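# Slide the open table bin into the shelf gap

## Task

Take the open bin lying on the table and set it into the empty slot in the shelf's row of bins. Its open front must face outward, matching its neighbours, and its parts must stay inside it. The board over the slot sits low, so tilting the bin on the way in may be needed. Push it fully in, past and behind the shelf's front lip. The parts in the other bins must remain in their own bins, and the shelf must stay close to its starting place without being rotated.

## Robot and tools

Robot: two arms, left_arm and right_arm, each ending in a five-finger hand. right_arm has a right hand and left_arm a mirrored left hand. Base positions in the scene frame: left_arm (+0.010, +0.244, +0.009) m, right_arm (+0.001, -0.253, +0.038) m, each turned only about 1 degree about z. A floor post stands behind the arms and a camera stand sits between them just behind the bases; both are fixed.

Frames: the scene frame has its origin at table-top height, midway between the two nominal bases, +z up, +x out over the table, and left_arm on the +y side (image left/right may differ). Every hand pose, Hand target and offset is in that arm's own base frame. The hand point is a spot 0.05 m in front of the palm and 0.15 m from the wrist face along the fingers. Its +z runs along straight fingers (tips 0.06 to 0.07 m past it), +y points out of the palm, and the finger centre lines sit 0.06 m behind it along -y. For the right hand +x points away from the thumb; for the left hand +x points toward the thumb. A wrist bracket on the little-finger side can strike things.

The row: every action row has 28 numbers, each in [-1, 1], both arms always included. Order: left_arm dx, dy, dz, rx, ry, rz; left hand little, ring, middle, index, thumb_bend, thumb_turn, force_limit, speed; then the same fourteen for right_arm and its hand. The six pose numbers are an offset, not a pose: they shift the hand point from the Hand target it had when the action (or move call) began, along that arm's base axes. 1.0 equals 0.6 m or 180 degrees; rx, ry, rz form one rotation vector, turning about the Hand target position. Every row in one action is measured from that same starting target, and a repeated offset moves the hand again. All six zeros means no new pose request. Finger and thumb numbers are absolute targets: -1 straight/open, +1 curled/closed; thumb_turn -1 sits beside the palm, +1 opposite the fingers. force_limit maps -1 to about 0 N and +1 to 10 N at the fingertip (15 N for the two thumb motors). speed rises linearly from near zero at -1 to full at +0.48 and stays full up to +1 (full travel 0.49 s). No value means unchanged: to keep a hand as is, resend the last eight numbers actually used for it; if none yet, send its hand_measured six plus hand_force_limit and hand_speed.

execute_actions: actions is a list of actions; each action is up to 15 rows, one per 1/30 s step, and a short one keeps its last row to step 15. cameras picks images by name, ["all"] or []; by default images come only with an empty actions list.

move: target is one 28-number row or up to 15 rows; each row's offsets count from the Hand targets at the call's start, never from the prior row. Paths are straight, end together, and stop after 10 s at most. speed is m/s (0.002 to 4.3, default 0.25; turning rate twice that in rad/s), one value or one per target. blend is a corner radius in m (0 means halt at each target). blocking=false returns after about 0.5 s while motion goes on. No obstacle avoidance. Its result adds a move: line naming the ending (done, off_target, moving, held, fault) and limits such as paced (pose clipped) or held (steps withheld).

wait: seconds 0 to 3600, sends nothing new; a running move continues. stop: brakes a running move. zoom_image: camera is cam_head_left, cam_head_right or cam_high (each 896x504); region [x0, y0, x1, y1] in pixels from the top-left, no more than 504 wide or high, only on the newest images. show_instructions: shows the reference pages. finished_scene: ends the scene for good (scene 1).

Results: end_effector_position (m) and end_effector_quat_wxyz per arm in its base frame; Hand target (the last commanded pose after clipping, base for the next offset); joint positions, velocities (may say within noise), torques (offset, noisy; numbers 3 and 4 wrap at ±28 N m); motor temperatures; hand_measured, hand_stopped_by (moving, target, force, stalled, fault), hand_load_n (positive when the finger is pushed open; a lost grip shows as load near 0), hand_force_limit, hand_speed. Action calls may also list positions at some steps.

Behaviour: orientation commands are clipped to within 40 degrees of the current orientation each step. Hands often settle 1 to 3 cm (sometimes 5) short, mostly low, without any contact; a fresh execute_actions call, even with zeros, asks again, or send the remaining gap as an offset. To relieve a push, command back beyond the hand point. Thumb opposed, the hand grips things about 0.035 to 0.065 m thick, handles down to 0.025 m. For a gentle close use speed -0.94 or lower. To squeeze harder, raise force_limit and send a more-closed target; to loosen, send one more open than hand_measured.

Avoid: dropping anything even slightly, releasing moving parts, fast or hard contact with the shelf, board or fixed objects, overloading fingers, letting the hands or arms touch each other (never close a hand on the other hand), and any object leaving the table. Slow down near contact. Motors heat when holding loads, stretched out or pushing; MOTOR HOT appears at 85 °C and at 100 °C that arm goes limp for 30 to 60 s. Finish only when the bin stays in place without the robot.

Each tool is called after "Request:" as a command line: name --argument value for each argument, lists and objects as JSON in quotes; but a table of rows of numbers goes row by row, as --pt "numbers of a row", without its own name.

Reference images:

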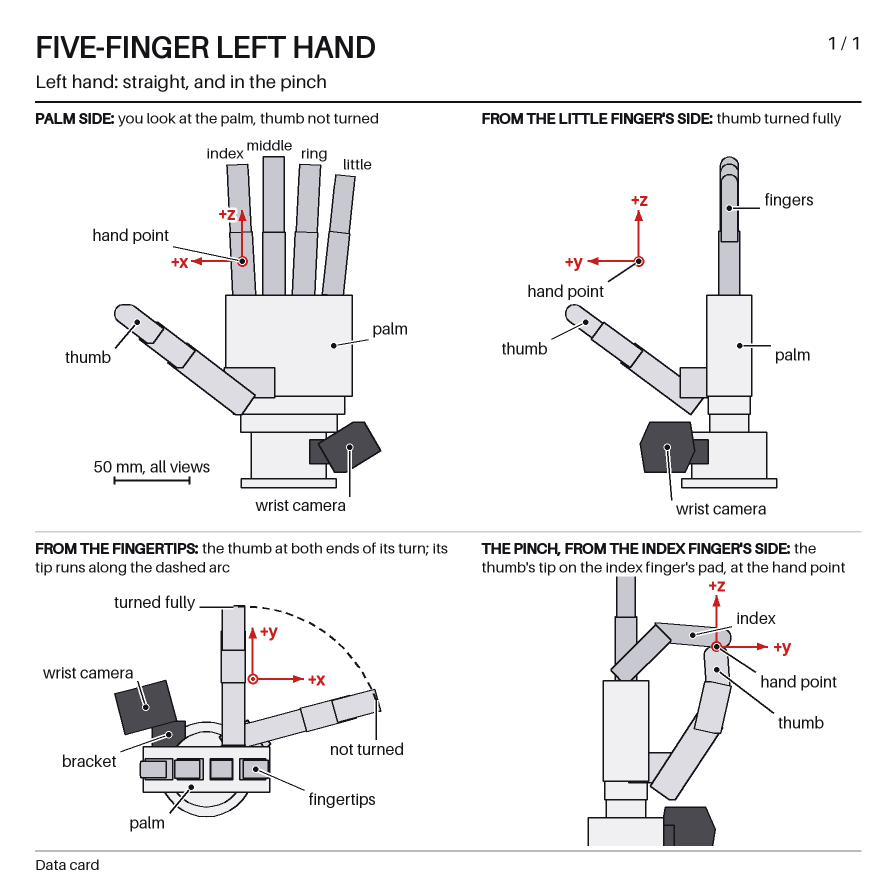

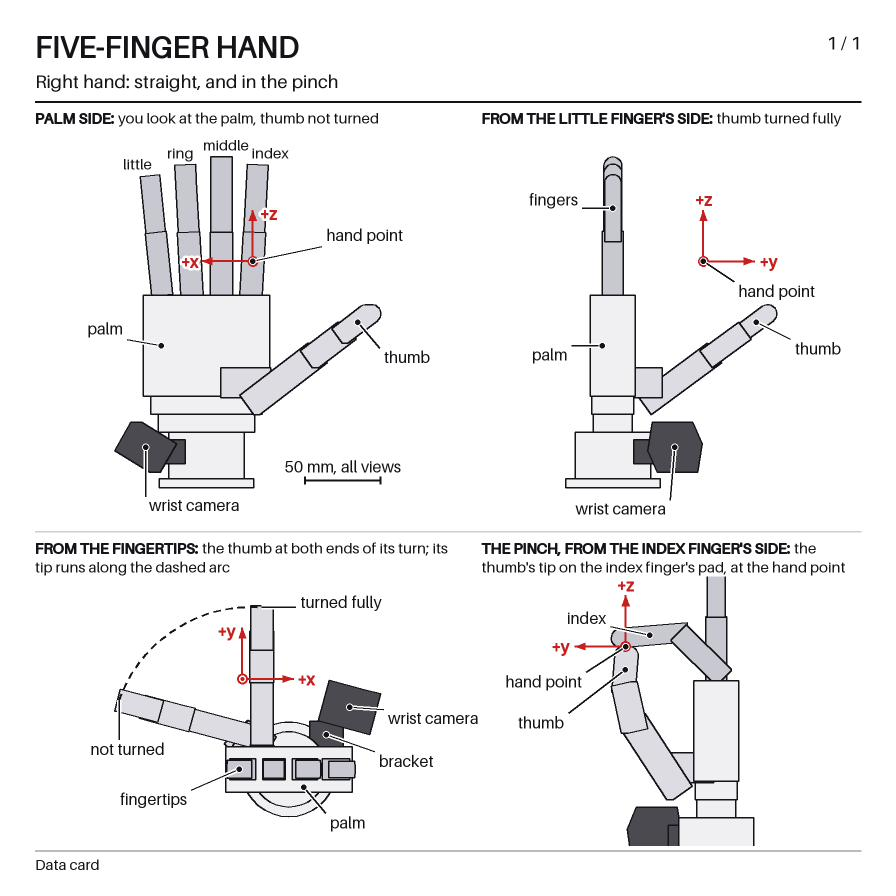

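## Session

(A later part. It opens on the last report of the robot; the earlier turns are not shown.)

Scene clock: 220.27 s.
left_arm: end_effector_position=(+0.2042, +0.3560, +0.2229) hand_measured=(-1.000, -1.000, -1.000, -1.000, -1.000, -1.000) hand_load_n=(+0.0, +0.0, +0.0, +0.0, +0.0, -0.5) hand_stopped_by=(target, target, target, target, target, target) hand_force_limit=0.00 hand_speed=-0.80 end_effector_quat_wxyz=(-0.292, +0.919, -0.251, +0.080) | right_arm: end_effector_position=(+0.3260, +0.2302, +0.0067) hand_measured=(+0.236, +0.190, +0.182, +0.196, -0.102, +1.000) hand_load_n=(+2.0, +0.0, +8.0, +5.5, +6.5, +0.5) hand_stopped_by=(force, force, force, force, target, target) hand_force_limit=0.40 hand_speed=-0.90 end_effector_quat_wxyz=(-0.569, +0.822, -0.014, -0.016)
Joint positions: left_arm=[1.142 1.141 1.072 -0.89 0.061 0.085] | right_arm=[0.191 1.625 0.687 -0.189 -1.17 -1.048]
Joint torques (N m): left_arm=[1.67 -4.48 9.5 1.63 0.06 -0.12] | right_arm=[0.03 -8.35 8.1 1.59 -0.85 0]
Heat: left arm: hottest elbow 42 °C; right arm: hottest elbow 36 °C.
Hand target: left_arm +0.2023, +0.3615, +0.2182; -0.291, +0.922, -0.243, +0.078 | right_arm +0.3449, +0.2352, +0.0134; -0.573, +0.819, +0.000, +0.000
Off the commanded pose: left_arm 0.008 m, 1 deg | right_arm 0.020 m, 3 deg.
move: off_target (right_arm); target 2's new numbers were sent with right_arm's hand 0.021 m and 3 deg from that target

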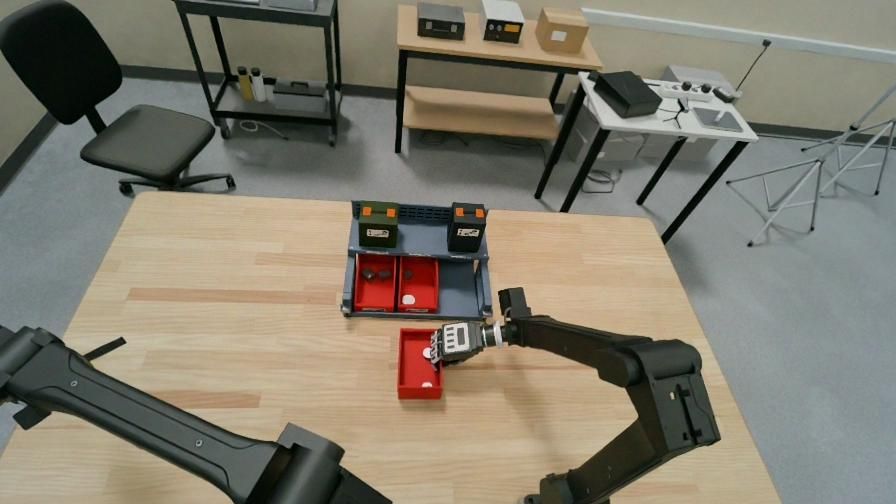

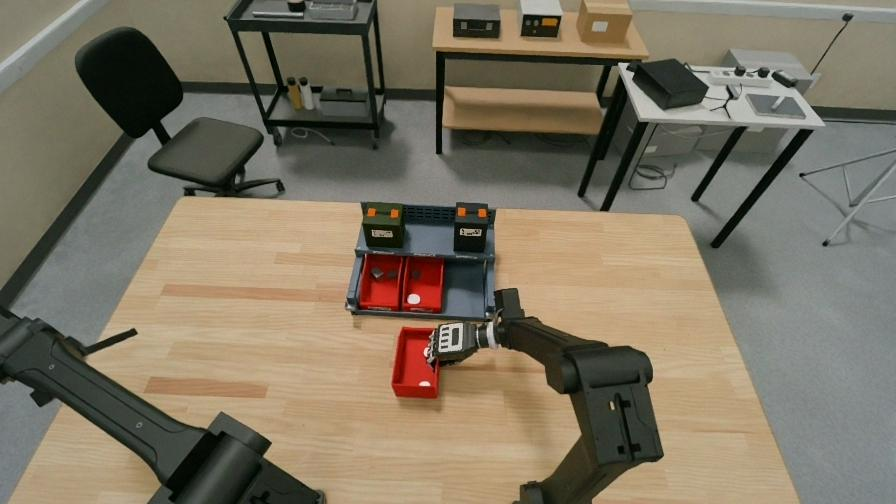

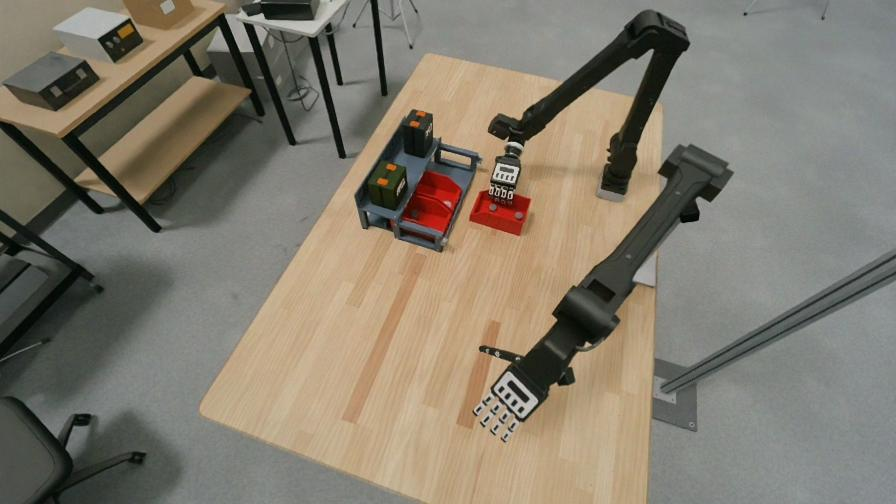

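Request:
move --pt "0 0 0 0 0 0 -1 -1 -1 -1 -1 -1 0 -0.8 -0.098 -0.005 0.008 0 0 0 0.4 0.4 0.55 0.55 -0.1 1 0.4 -0.9" --pt "0 0 0 0 0 0 -1 -1 -1 -1 -1 -1 0 -0.8 -0.1415 0.056 0.008 0 0 -0.25 0.4 0.4 0.55 0.55 -0.1 1 0.4 -0.9" --speed 0.12 --blend 0.02 --cameras '["all"]'

Request:
zoom_image --camera "cam_head_left" --region '[360, 290, 560, 420]'

Request:
zoom_image --camera "cam_high" --region '[450, 100, 590, 250]'

Scene clock: 234.43 s.
left_arm: end_effector_position=(+0.2042, +0.3560, +0.2229) hand_measured=(-1.000, -1.000, -1.000, -1.000, -1.000, -1.000) hand_load_n=(+0.0, +0.0, +0.0, +0.0, +0.0, +0.0) hand_stopped_by=(target, target, target, target, target, target) hand_force_limit=0.00 hand_speed=-0.80 end_effector_quat_wxyz=(-0.292, +0.919, -0.251, +0.080) | right_arm: end_effector_position=(+0.2591, +0.2641, +0.0107) hand_measured=(+0.236, +0.190, +0.182, +0.196, -0.102, +1.000) hand_load_n=(+1.5, +0.5, +10.0, +4.5, +9.0, +0.0) hand_stopped_by=(force, force, force, force, target, target) hand_force_limit=0.40 hand_speed=-0.90 end_effector_quat_wxyz=(-0.519, +0.762, -0.321, +0.214)
Joint positions: left_arm=[1.142 1.141 1.072 -0.89 0.061 0.085] | right_arm=[0.661 1.302 0.157 0.765 -0.112 -0.037]
Joint torques (N m): left_arm=[1.73 -4.54 9.48 1.63 0.06 -0.12] | right_arm=[0.67 -4.07 5.03 2.63 0.13 -0.03]
Heat: left arm: hottest elbow 42 °C; right arm: hottest elbow 36 °C.
Hand target: left_arm +0.2023, +0.3615, +0.2182; -0.291, +0.922, -0.243, +0.078 | right_arm +0.2600, +0.2688, +0.0183; -0.530, +0.757, -0.314, +0.219
Off the commanded pose: left_arm 0.008 m, 1 deg | right_arm 0.009 m, 2 deg.
move: done

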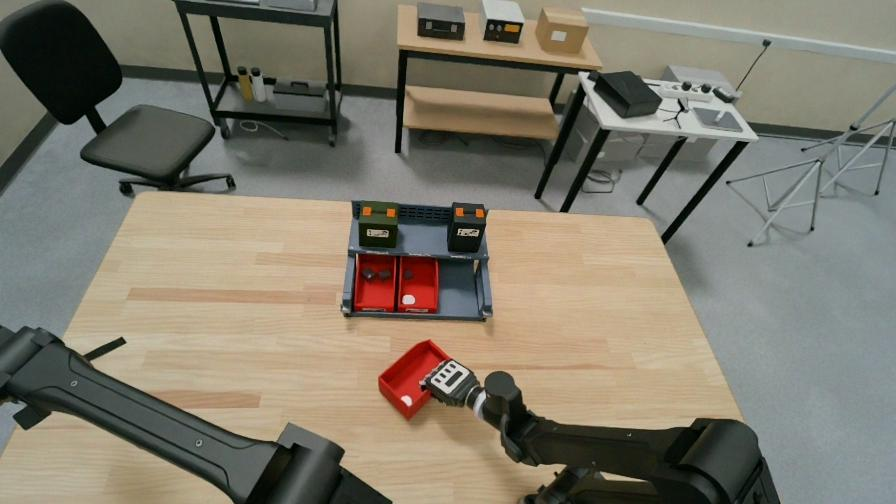

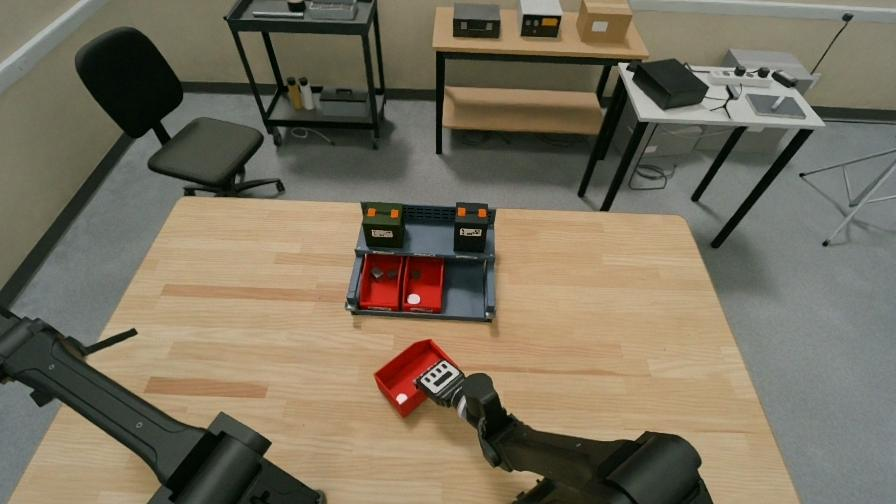

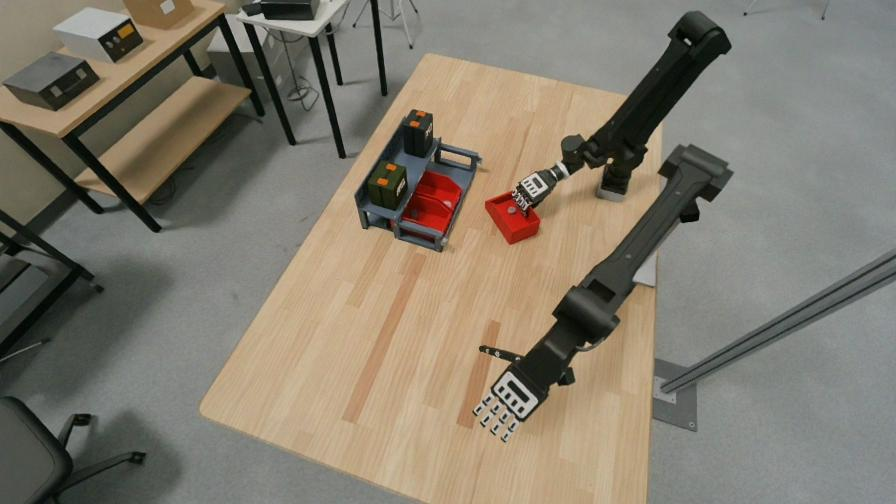

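Scaled by 2.520 from the camera's image (finer frame: 1280x720).

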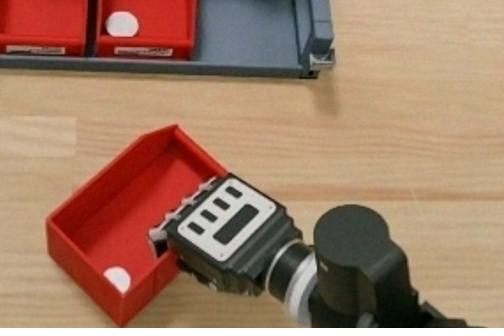

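Scaled by 3.360 from the camera's image (finer frame: 1280x720).

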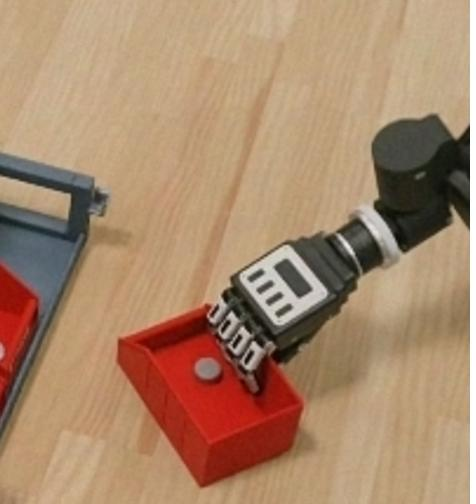

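Request:
move --pt "0 0 0 0 0 0 -1 -1 -1 -1 -1 -1 0 -0.8 0.017 0.077 0.0 0 0 -0.25 0.4 0.4 0.55 0.55 -0.1 1 0.4 -0.9" --speed 0.12 --cameras '["all"]'

Request:
zoom_image --camera "cam_head_left" --region '[360, 290, 560, 420]'

Request:
zoom_image --camera "cam_high" --region '[450, 120, 590, 270]'

Scene clock: 242.57 s.
left_arm: end_effector_position=(+0.2042, +0.3560, +0.2229) hand_measured=(-1.000, -1.000, -1.000, -1.000, -1.000, -1.000) hand_load_n=(+0.0, +0.0, +0.0, +0.0, +0.0, +0.0) hand_stopped_by=(target, target, target, target, target, target) hand_force_limit=0.00 hand_speed=-0.80 end_effector_quat_wxyz=(-0.292, +0.919, -0.251, +0.080) | right_arm: end_effector_position=(+0.2679, +0.3025, +0.0133) hand_measured=(+0.236, +0.190, +0.182, +0.196, -0.102, +1.000) hand_load_n=(+2.0, +0.5, +9.5, +4.5, +8.5, +0.0) hand_stopped_by=(force, force, force, force, target, target) hand_force_limit=0.40 hand_speed=-0.90 end_effector_quat_wxyz=(-0.402, +0.579, -0.582, +0.405)
Joint positions: left_arm=[1.142 1.141 1.072 -0.89 0.061 0.085] | right_arm=[1.2 1.438 0.427 0.205 1.067 0.739]
Joint torques (N m): left_arm=[1.73 -4.48 9.48 1.63 0.06 -0.12] | right_arm=[0.44 -4.84 7.57 1.05 0.74 -0.06]
Heat: left arm: hottest elbow 42 °C; right arm: hottest elbow 35 °C.
Hand target: left_arm +0.2023, +0.3615, +0.2182; -0.291, +0.922, -0.243, +0.078 | right_arm +0.2701, +0.3149, +0.0181; -0.405, +0.579, -0.580, +0.406
Off the commanded pose: left_arm 0.008 m, 1 deg | right_arm 0.014 m, 1 deg.
move: off_target (right_arm)

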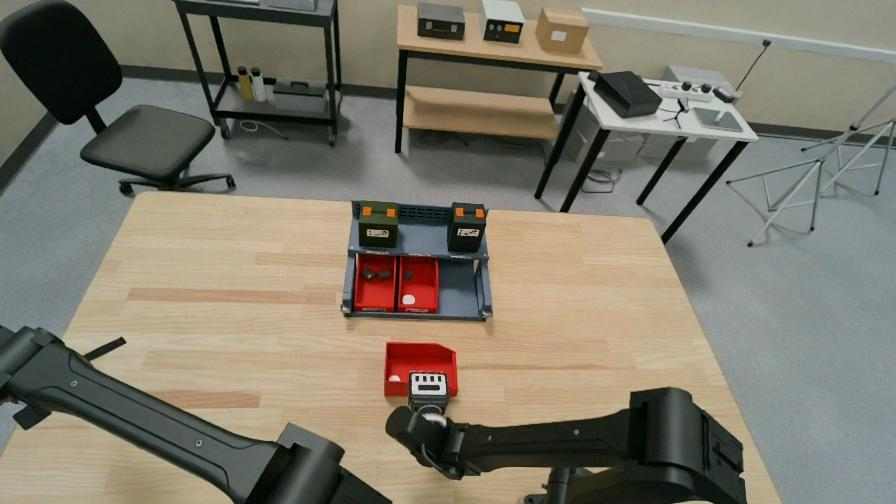

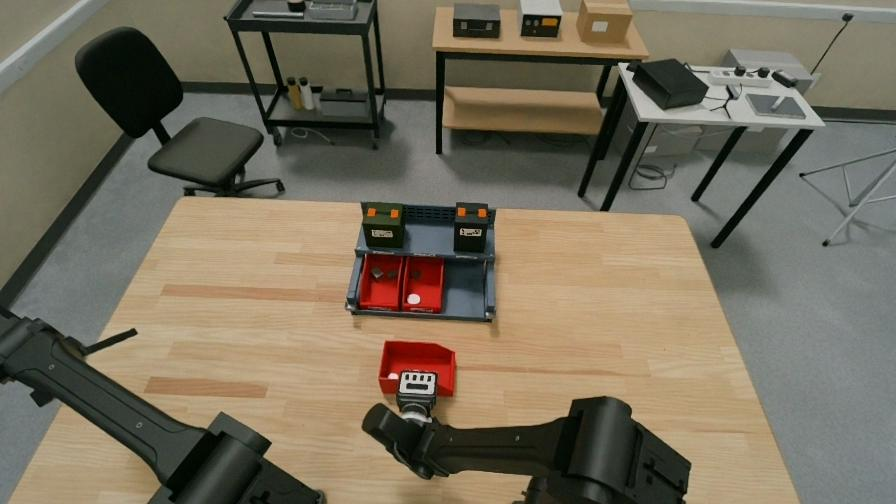

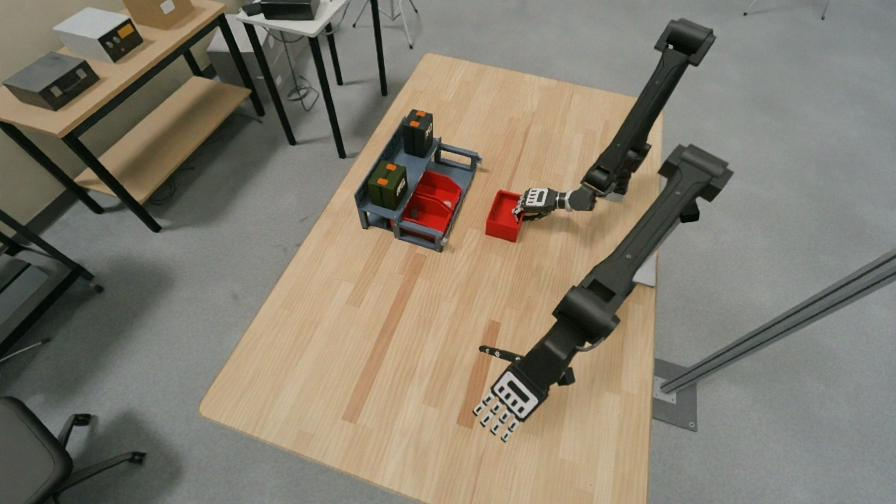

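Scaled by 2.520 from the camera's image (finer frame: 1280x720).

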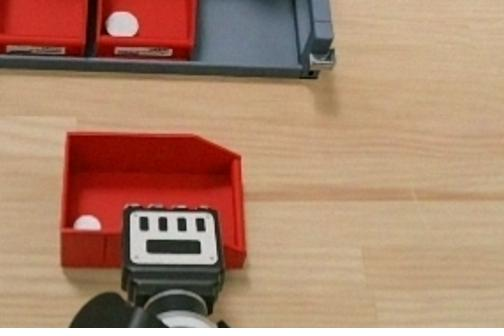

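Scaled by 3.360 from the camera's image (finer frame: 1280x720).

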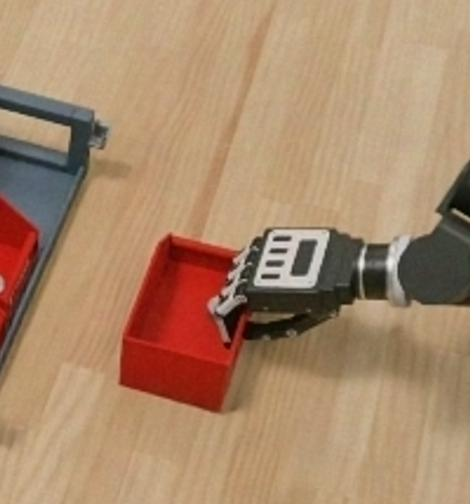

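Request:
move --pt "0 0 0 0 0 0 -1 -1 -1 -1 -1 -1 0 -0.8 0 0.0 -0.025 0 0 0 0.4 0.4 0.55 0.55 -0.1 1 0.4 -0.9" --speed 0.05 --cameras '["all"]'

Request:
zoom_image --camera "cam_head_left" --region '[360, 290, 560, 420]'

Request:
zoom_image --camera "cam_high" --region '[450, 120, 590, 270]'

Scene clock: 247.73 s.
left_arm: end_effector_position=(+0.2042, +0.3560, +0.2229) hand_measured=(-1.000, -1.000, -1.000, -1.000, -1.000, -1.000) hand_load_n=(+0.0, +0.0, +0.0, +0.0, +0.0, +0.0) hand_stopped_by=(target, target, target, target, target, target) hand_force_limit=0.00 hand_speed=-0.80 end_effector_quat_wxyz=(-0.292, +0.919, -0.251, +0.080) | right_arm: end_effector_position=(+0.2699, +0.3034, +0.0046) hand_measured=(+0.236, +0.190, +0.182, +0.196, -0.102, +1.000) hand_load_n=(+0.0, +0.0, +11.0, +6.0, +9.5, +0.0) hand_stopped_by=(force, force, force, force, target, target) hand_force_limit=0.40 hand_speed=-0.90 end_effector_quat_wxyz=(-0.402, +0.575, -0.583, +0.411)
Joint positions: left_arm=[1.142 1.141 1.072 -0.89 0.061 0.085] | right_arm=[1.202 1.485 0.428 0.248 1.083 0.743]
Joint torques (N m): left_arm=[1.73 -4.48 9.48 1.63 0.06 -0.13] | right_arm=[0.5 -4.31 6.53 1.74 0.19 -0.05]
Motor temperatures (°C): left_arm=[29 30 42 27 29 29] | right_arm=[30 31 36 30 29 29]
Heat: left arm: hottest elbow 42 °C; right arm: hottest elbow 36 °C.
Hand target: left_arm +0.2023, +0.3615, +0.2182; -0.291, +0.922, -0.243, +0.078 | right_arm +0.2701, +0.3149, +0.0031; -0.405, +0.579, -0.580, +0.406
Off the commanded pose: left_arm 0.008 m, 1 deg | right_arm 0.012 m, 1 deg.
move: off_target (right_arm)

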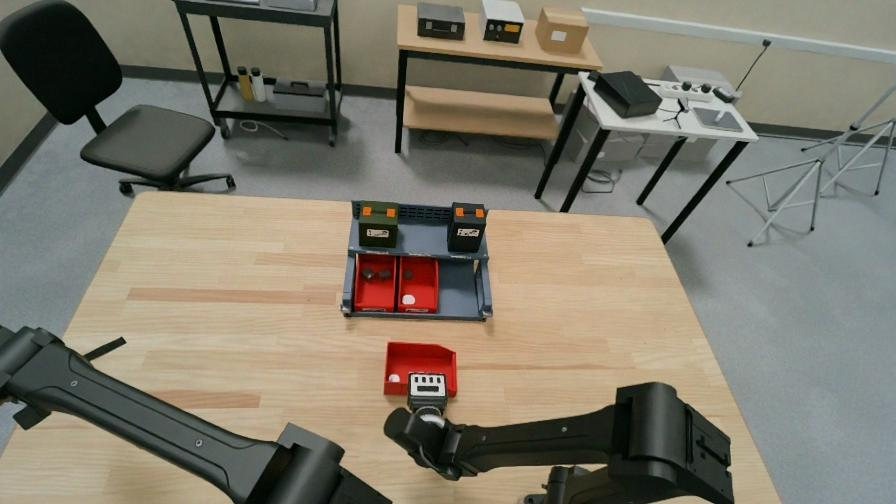

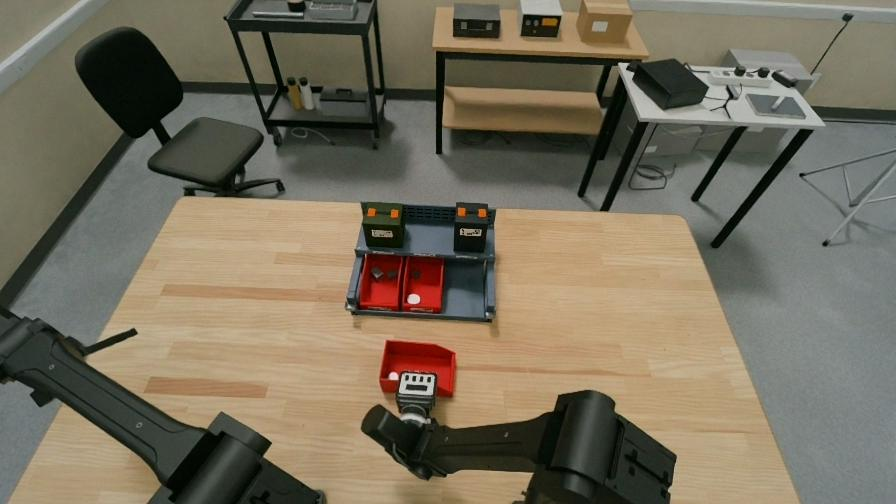

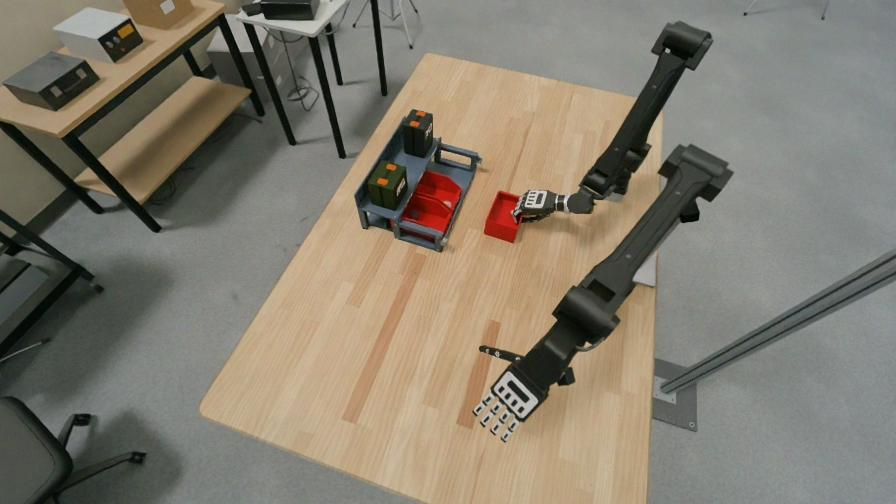

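Scaled by 2.520 from the camera's image (finer frame: 1280x720).

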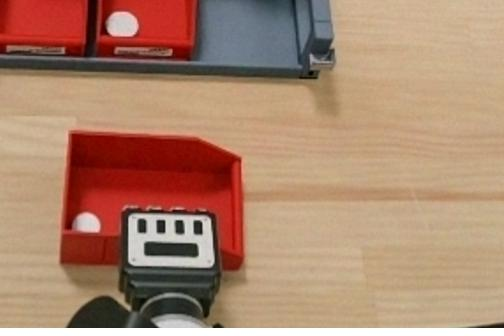

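Scaled by 3.360 from the camera's image (finer frame: 1280x720).

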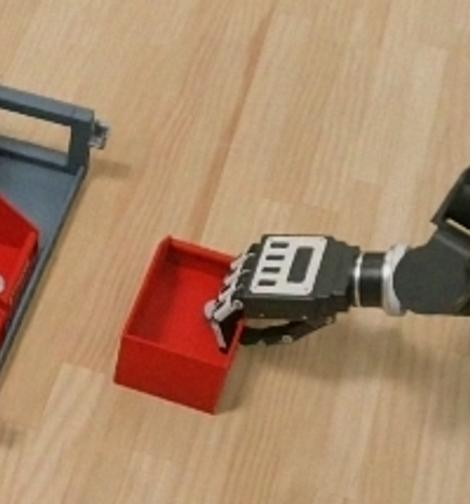

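Request:
move --pt "0 0 0 0 0 0 -1 -1 -1 -1 -1 -1 0 -0.8 0 0.0 -0.014 0 0 0 0.4 0.4 0.55 0.55 -0.1 1 0.4 -0.9" --pt "0 0 0 0 0 0 -1 -1 -1 -1 -1 -1 0 -0.8 0 0.0 -0.0141 0 0 0 -0.1 -0.1 -0.1 -0.1 -0.1 1 0.4 -0.8" --speed 0.05 --cameras '["all"]'

Request:
zoom_image --camera "cam_head_left" --region '[360, 290, 560, 420]'

Request:
zoom_image --camera "cam_high" --region '[450, 120, 590, 270]'

Scene clock: 252.27 s.
left_arm: end_effector_position=(+0.2042, +0.3560, +0.2229) hand_measured=(-1.000, -1.000, -1.000, -1.000, -1.000, -1.000) hand_load_n=(+0.0, +0.0, +0.0, +0.0, +0.0, +0.0) hand_stopped_by=(target, target, target, target, target, target) hand_force_limit=0.00 hand_speed=-0.80 end_effector_quat_wxyz=(-0.292, +0.919, -0.251, +0.080) | right_arm: end_effector_position=(+0.2696, +0.3059, -0.0067) hand_measured=(-0.100, -0.100, -0.100, -0.100, -0.100, +1.000) hand_load_n=(+0.0, +0.0, +0.0, +0.0, +0.0, +0.0) hand_stopped_by=(target, target, target, target, target, target) hand_force_limit=0.40 hand_speed=-0.80 end_effector_quat_wxyz=(-0.401, +0.578, -0.581, +0.409)
Joint positions: left_arm=[1.142 1.141 1.072 -0.89 0.061 0.085] | right_arm=[1.202 1.531 0.428 0.291 1.076 0.741]
Joint torques (N m): left_arm=[1.73 -4.48 9.48 1.63 0.06 -0.13] | right_arm=[0.26 -5.66 5.94 1.57 0.45 -0.03]
Heat: left arm: hottest elbow 42 °C; right arm: hottest elbow 36 °C.
Hand target: left_arm +0.2023, +0.3615, +0.2182; -0.291, +0.922, -0.243, +0.078 | right_arm +0.2701, +0.3150, -0.0053; -0.405, +0.579, -0.580, +0.405
Off the commanded pose: left_arm 0.008 m, 1 deg | right_arm 0.009 m, 1 deg.
move: done; target 2's new numbers were sent with right_arm's hand 0.013 m and 2 deg from that target

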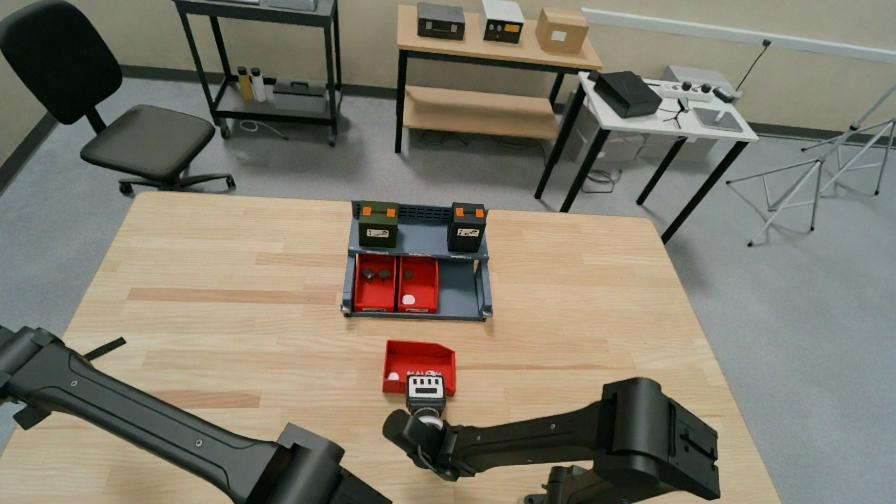

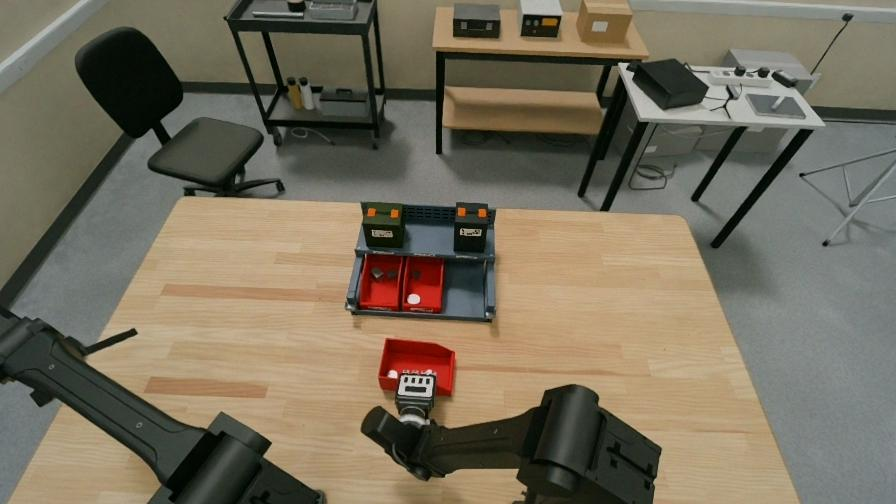

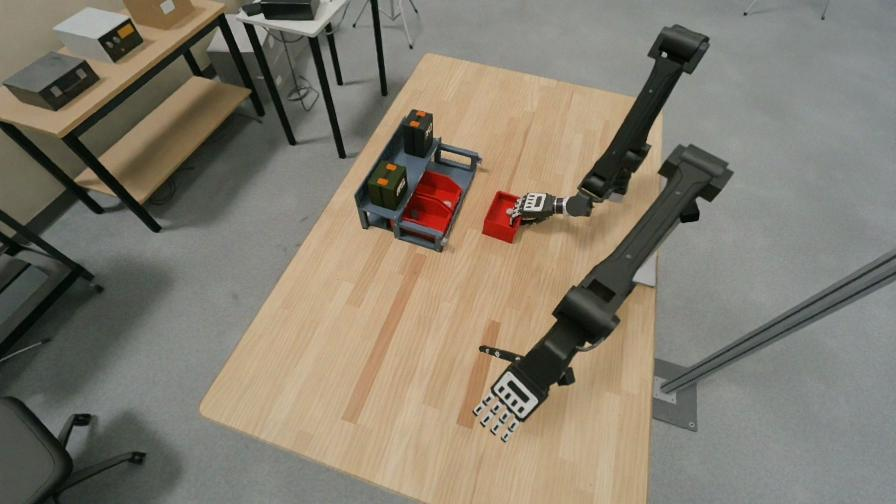

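Scaled by 2.520 from the camera's image (finer frame: 1280x720).

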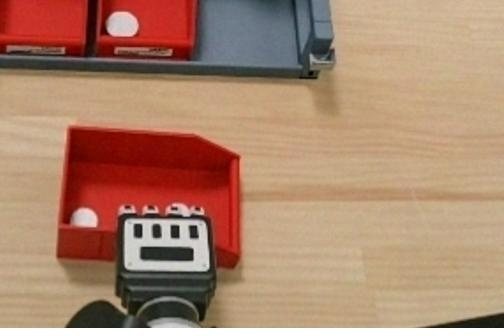

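Scaled by 3.360 from the camera's image (finer frame: 1280x720).

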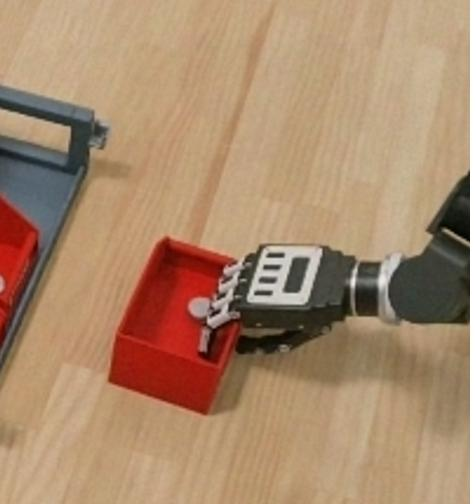

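Request:
move --pt "0 0 0 0 0 0 -1 -1 -1 -1 -1 -1 0 -0.8 0 0.0 0 0 0 0 -0.25 -0.25 -0.25 -0.25 -0.15 1 0.4 -0.7" --pt "0 0 0 0 0 0 -1 -1 -1 -1 -1 -1 0 -0.8 0 0.0 0.16 0 0 0 -0.25 -0.25 -0.25 -0.25 -0.15 1 0.4 -0.7" --speed 0.08 --cameras '["all"]'

Request:
zoom_image --camera "cam_head_left" --region '[360, 290, 560, 420]'

Request:
zoom_image --camera "cam_head_right" --region '[360, 290, 560, 420]'

Request:
zoom_image --camera "cam_high" --region '[450, 120, 590, 270]'

Scene clock: 258.67 s.
left_arm: end_effector_position=(+0.2042, +0.3560, +0.2229) hand_measured=(-1.000, -1.000, -1.000, -1.000, -1.000, -1.000) hand_load_n=(+0.0, +0.0, +0.0, +0.0, +0.0, +0.0) hand_stopped_by=(target, target, target, target, target, target) hand_force_limit=0.00 hand_speed=-0.80 end_effector_quat_wxyz=(-0.292, +0.919, -0.251, +0.080) | right_arm: end_effector_position=(+0.2668, +0.2985, +0.0739) hand_measured=(-0.250, -0.250, -0.250, -0.250, -0.150, +1.000) hand_load_n=(+0.0, +0.0, +0.0, -0.5, +0.0, +0.0) hand_stopped_by=(target, target, target, target, target, target) hand_force_limit=0.40 hand_speed=-0.70 end_effector_quat_wxyz=(-0.390, +0.587, -0.576, +0.414)
Joint positions: left_arm=[1.142 1.141 1.072 -0.89 0.061 0.085] | right_arm=[1.202 1.231 0.498 -0.103 1.075 0.732]
Joint torques (N m): left_arm=[1.73 -4.48 9.48 1.63 0.06 -0.12] | right_arm=[0.26 -5.42 9.68 1.03 0.48 0.05]
Heat: left arm: hottest elbow 42 °C; right arm: hottest elbow 36 °C.
Hand target: left_arm +0.2023, +0.3615, +0.2182; -0.291, +0.922, -0.243, +0.078 | right_arm +0.2701, +0.3151, +0.0908; -0.405, +0.579, -0.580, +0.405
Off the commanded pose: left_arm 0.008 m, 1 deg | right_arm 0.024 m, 2 deg.
move: off_target (right_arm)

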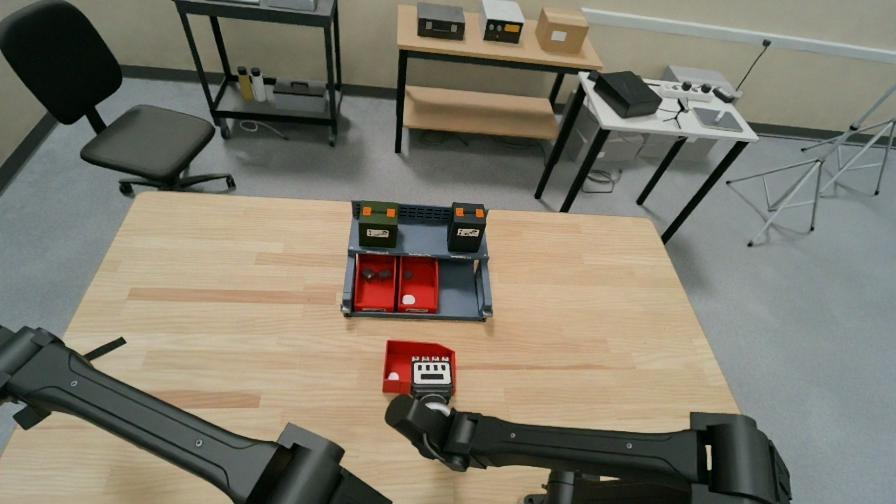

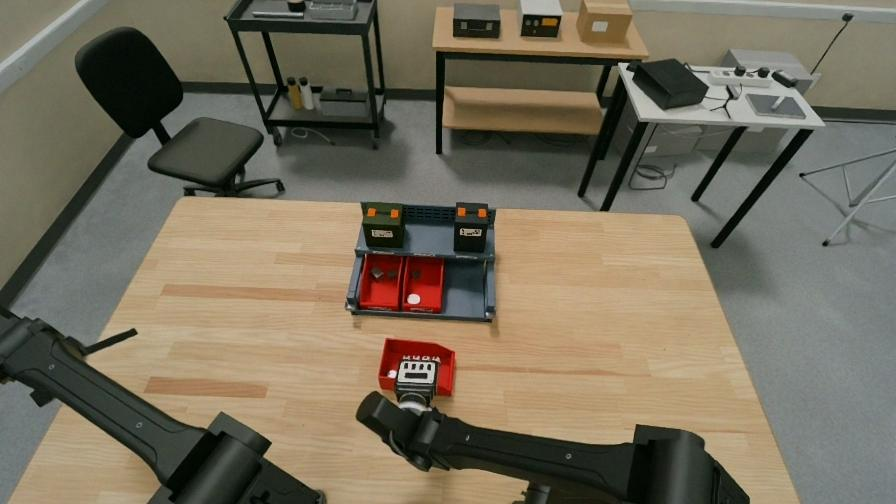

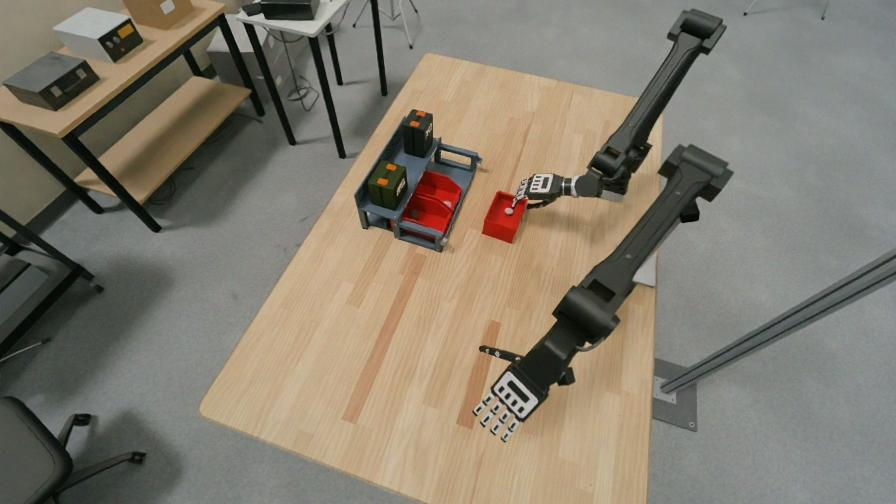

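Scaled by 2.520 from the camera's image (finer frame: 1280x720).

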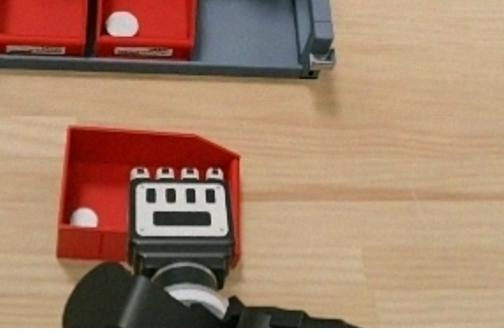

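Scaled by 2.520 from the camera's image (finer frame: 1280x720).

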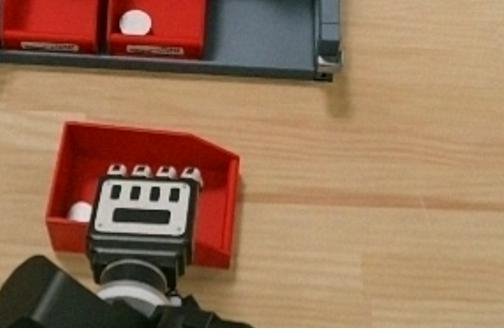

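Scaled by 3.360 from the camera's image (finer frame: 1280x720).

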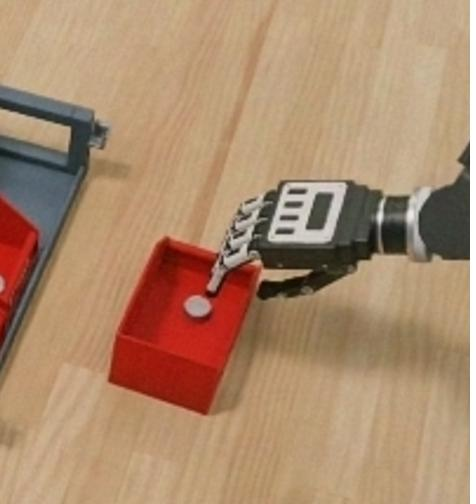

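Request:
zoom_image --camera "cam_high" --region '[470, 180, 540, 250]'

Request:
zoom_image --camera "cam_high" --region '[350, 100, 490, 260]'

Request:
zoom_image --camera "cam_head_left" --region '[340, 240, 500, 330]'

Request:
zoom_image --camera "cam_head_right" --region '[340, 240, 500, 330]'

Scaled by 7.200 from the camera's image (finer frame: 1280x720).

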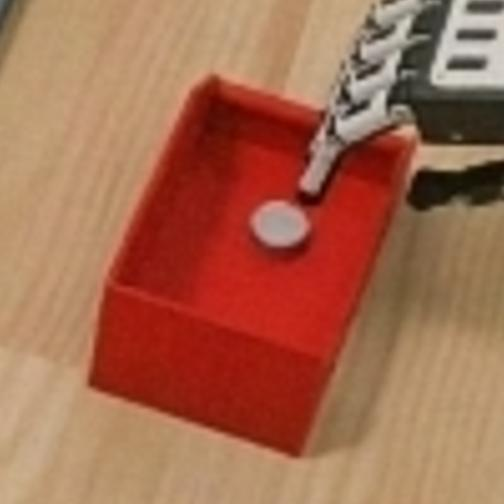

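Scaled by 3.150 from the camera's image (finer frame: 1280x720).

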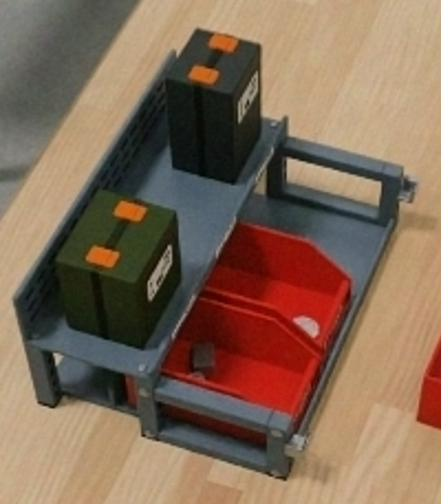

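Scaled by 3.150 from the camera's image (finer frame: 1280x720).

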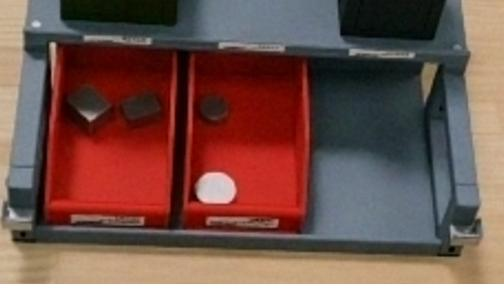

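Scaled by 3.150 from the camera's image (finer frame: 1280x720).

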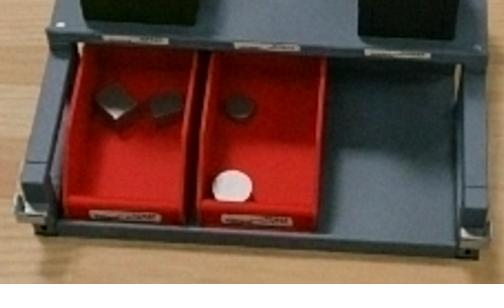

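Request:
move --pt "0 0 0 0 0 0 -1 -1 -1 -1 -1 -1 0 -0.8 0 0.0 0.082 0 0 0 -0.25 -0.25 -0.25 -0.25 -0.15 1 0.4 -0.7" --pt "0 0 0 0 0 0 -1 -1 -1 -1 -1 -1 0 -0.8 -0.05 -0.192 0.082 0 0 0.25 -0.25 -0.25 -0.25 -0.25 -0.15 1 0.4 -0.7" --pt "0 0 0 0 0 0 -1 -1 -1 -1 -1 -1 0 -0.8 0.0575 -0.19 0.0 0 0 0.5 -0.25 -0.25 -0.25 -0.25 -0.15 1 0.4 -0.7" --speed 0.15 --blend 0.03 --cameras '["all"]'

Scene clock: 301.77 s.
left_arm: end_effector_position=(+0.2042, +0.3560, +0.2229) hand_measured=(-1.000, -1.000, -1.000, -1.000, -1.000, -1.000) hand_load_n=(+0.0, +0.0, +0.0, +0.0, +0.0, +0.0) hand_stopped_by=(target, target, target, target, target, target) hand_force_limit=0.00 hand_speed=-0.80 end_effector_quat_wxyz=(-0.292, +0.919, -0.251, +0.080) | right_arm: end_effector_position=(+0.2886, +0.2013, +0.0828) hand_measured=(-0.250, -0.250, -0.250, -0.250, -0.150, +1.000) hand_load_n=(+0.0, +0.0, +0.0, +0.0, +0.0, +0.0) hand_stopped_by=(target, target, target, target, target, target) hand_force_limit=0.40 hand_speed=-0.70 end_effector_quat_wxyz=(-0.571, +0.821, -0.006, -0.011)
Joint positions: left_arm=[1.142 1.141 1.072 -0.89 0.061 0.085] | right_arm=[0.125 1.35 0.677 -0.601 -1.199 -1.228]
Joint torques (N m): left_arm=[1.73 -4.42 9.5 1.65 0.06 -0.12] | right_arm=[-0.97 -5.42 9.5 0.58 -0.9 -0.07]
Heat: left arm: hottest elbow 43 °C; right arm: hottest elbow 38 °C.
Hand target: left_arm +0.2023, +0.3615, +0.2182; -0.291, +0.922, -0.243, +0.078 | right_arm +0.3045, +0.2010, +0.0907; -0.573, +0.819, -0.001, +0.000
Off the commanded pose: left_arm 0.008 m, 1 deg | right_arm 0.018 m, 1 deg.
move: off_target (right_arm); blend cut to 0.0246 m at target 1

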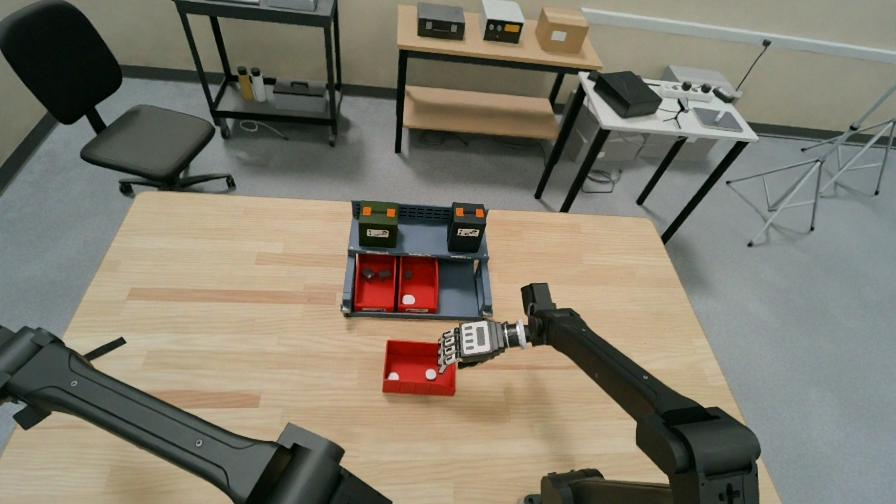

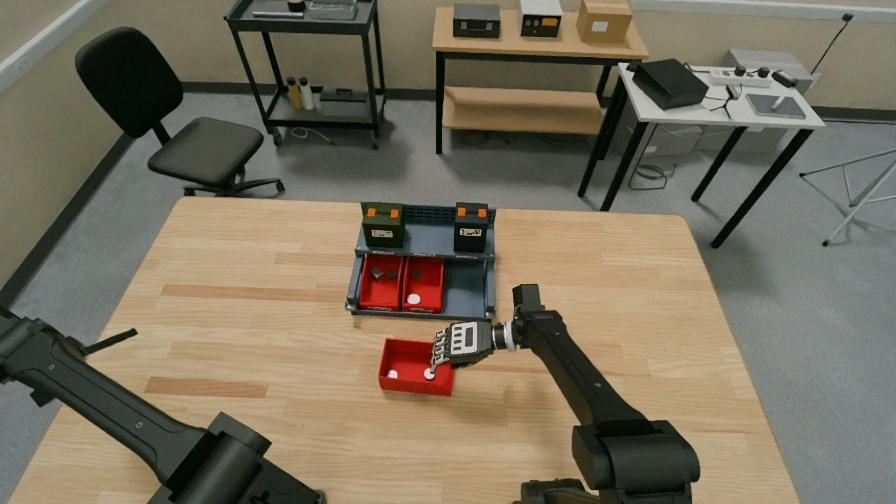

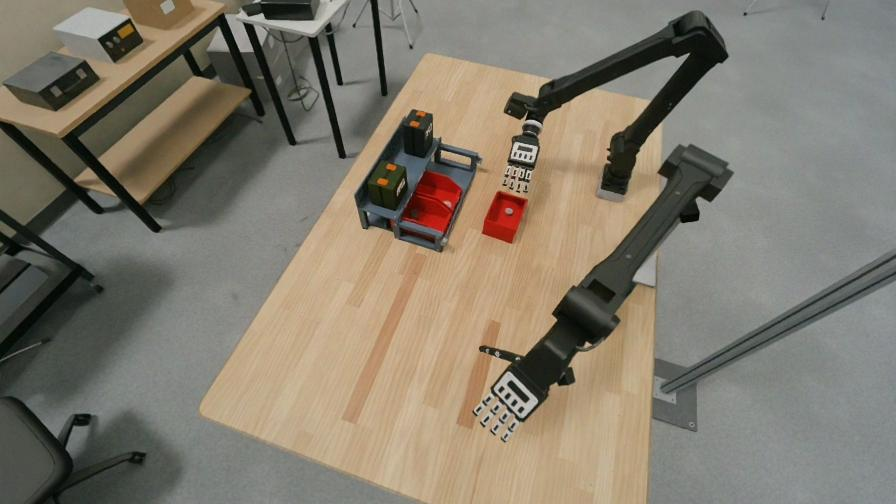

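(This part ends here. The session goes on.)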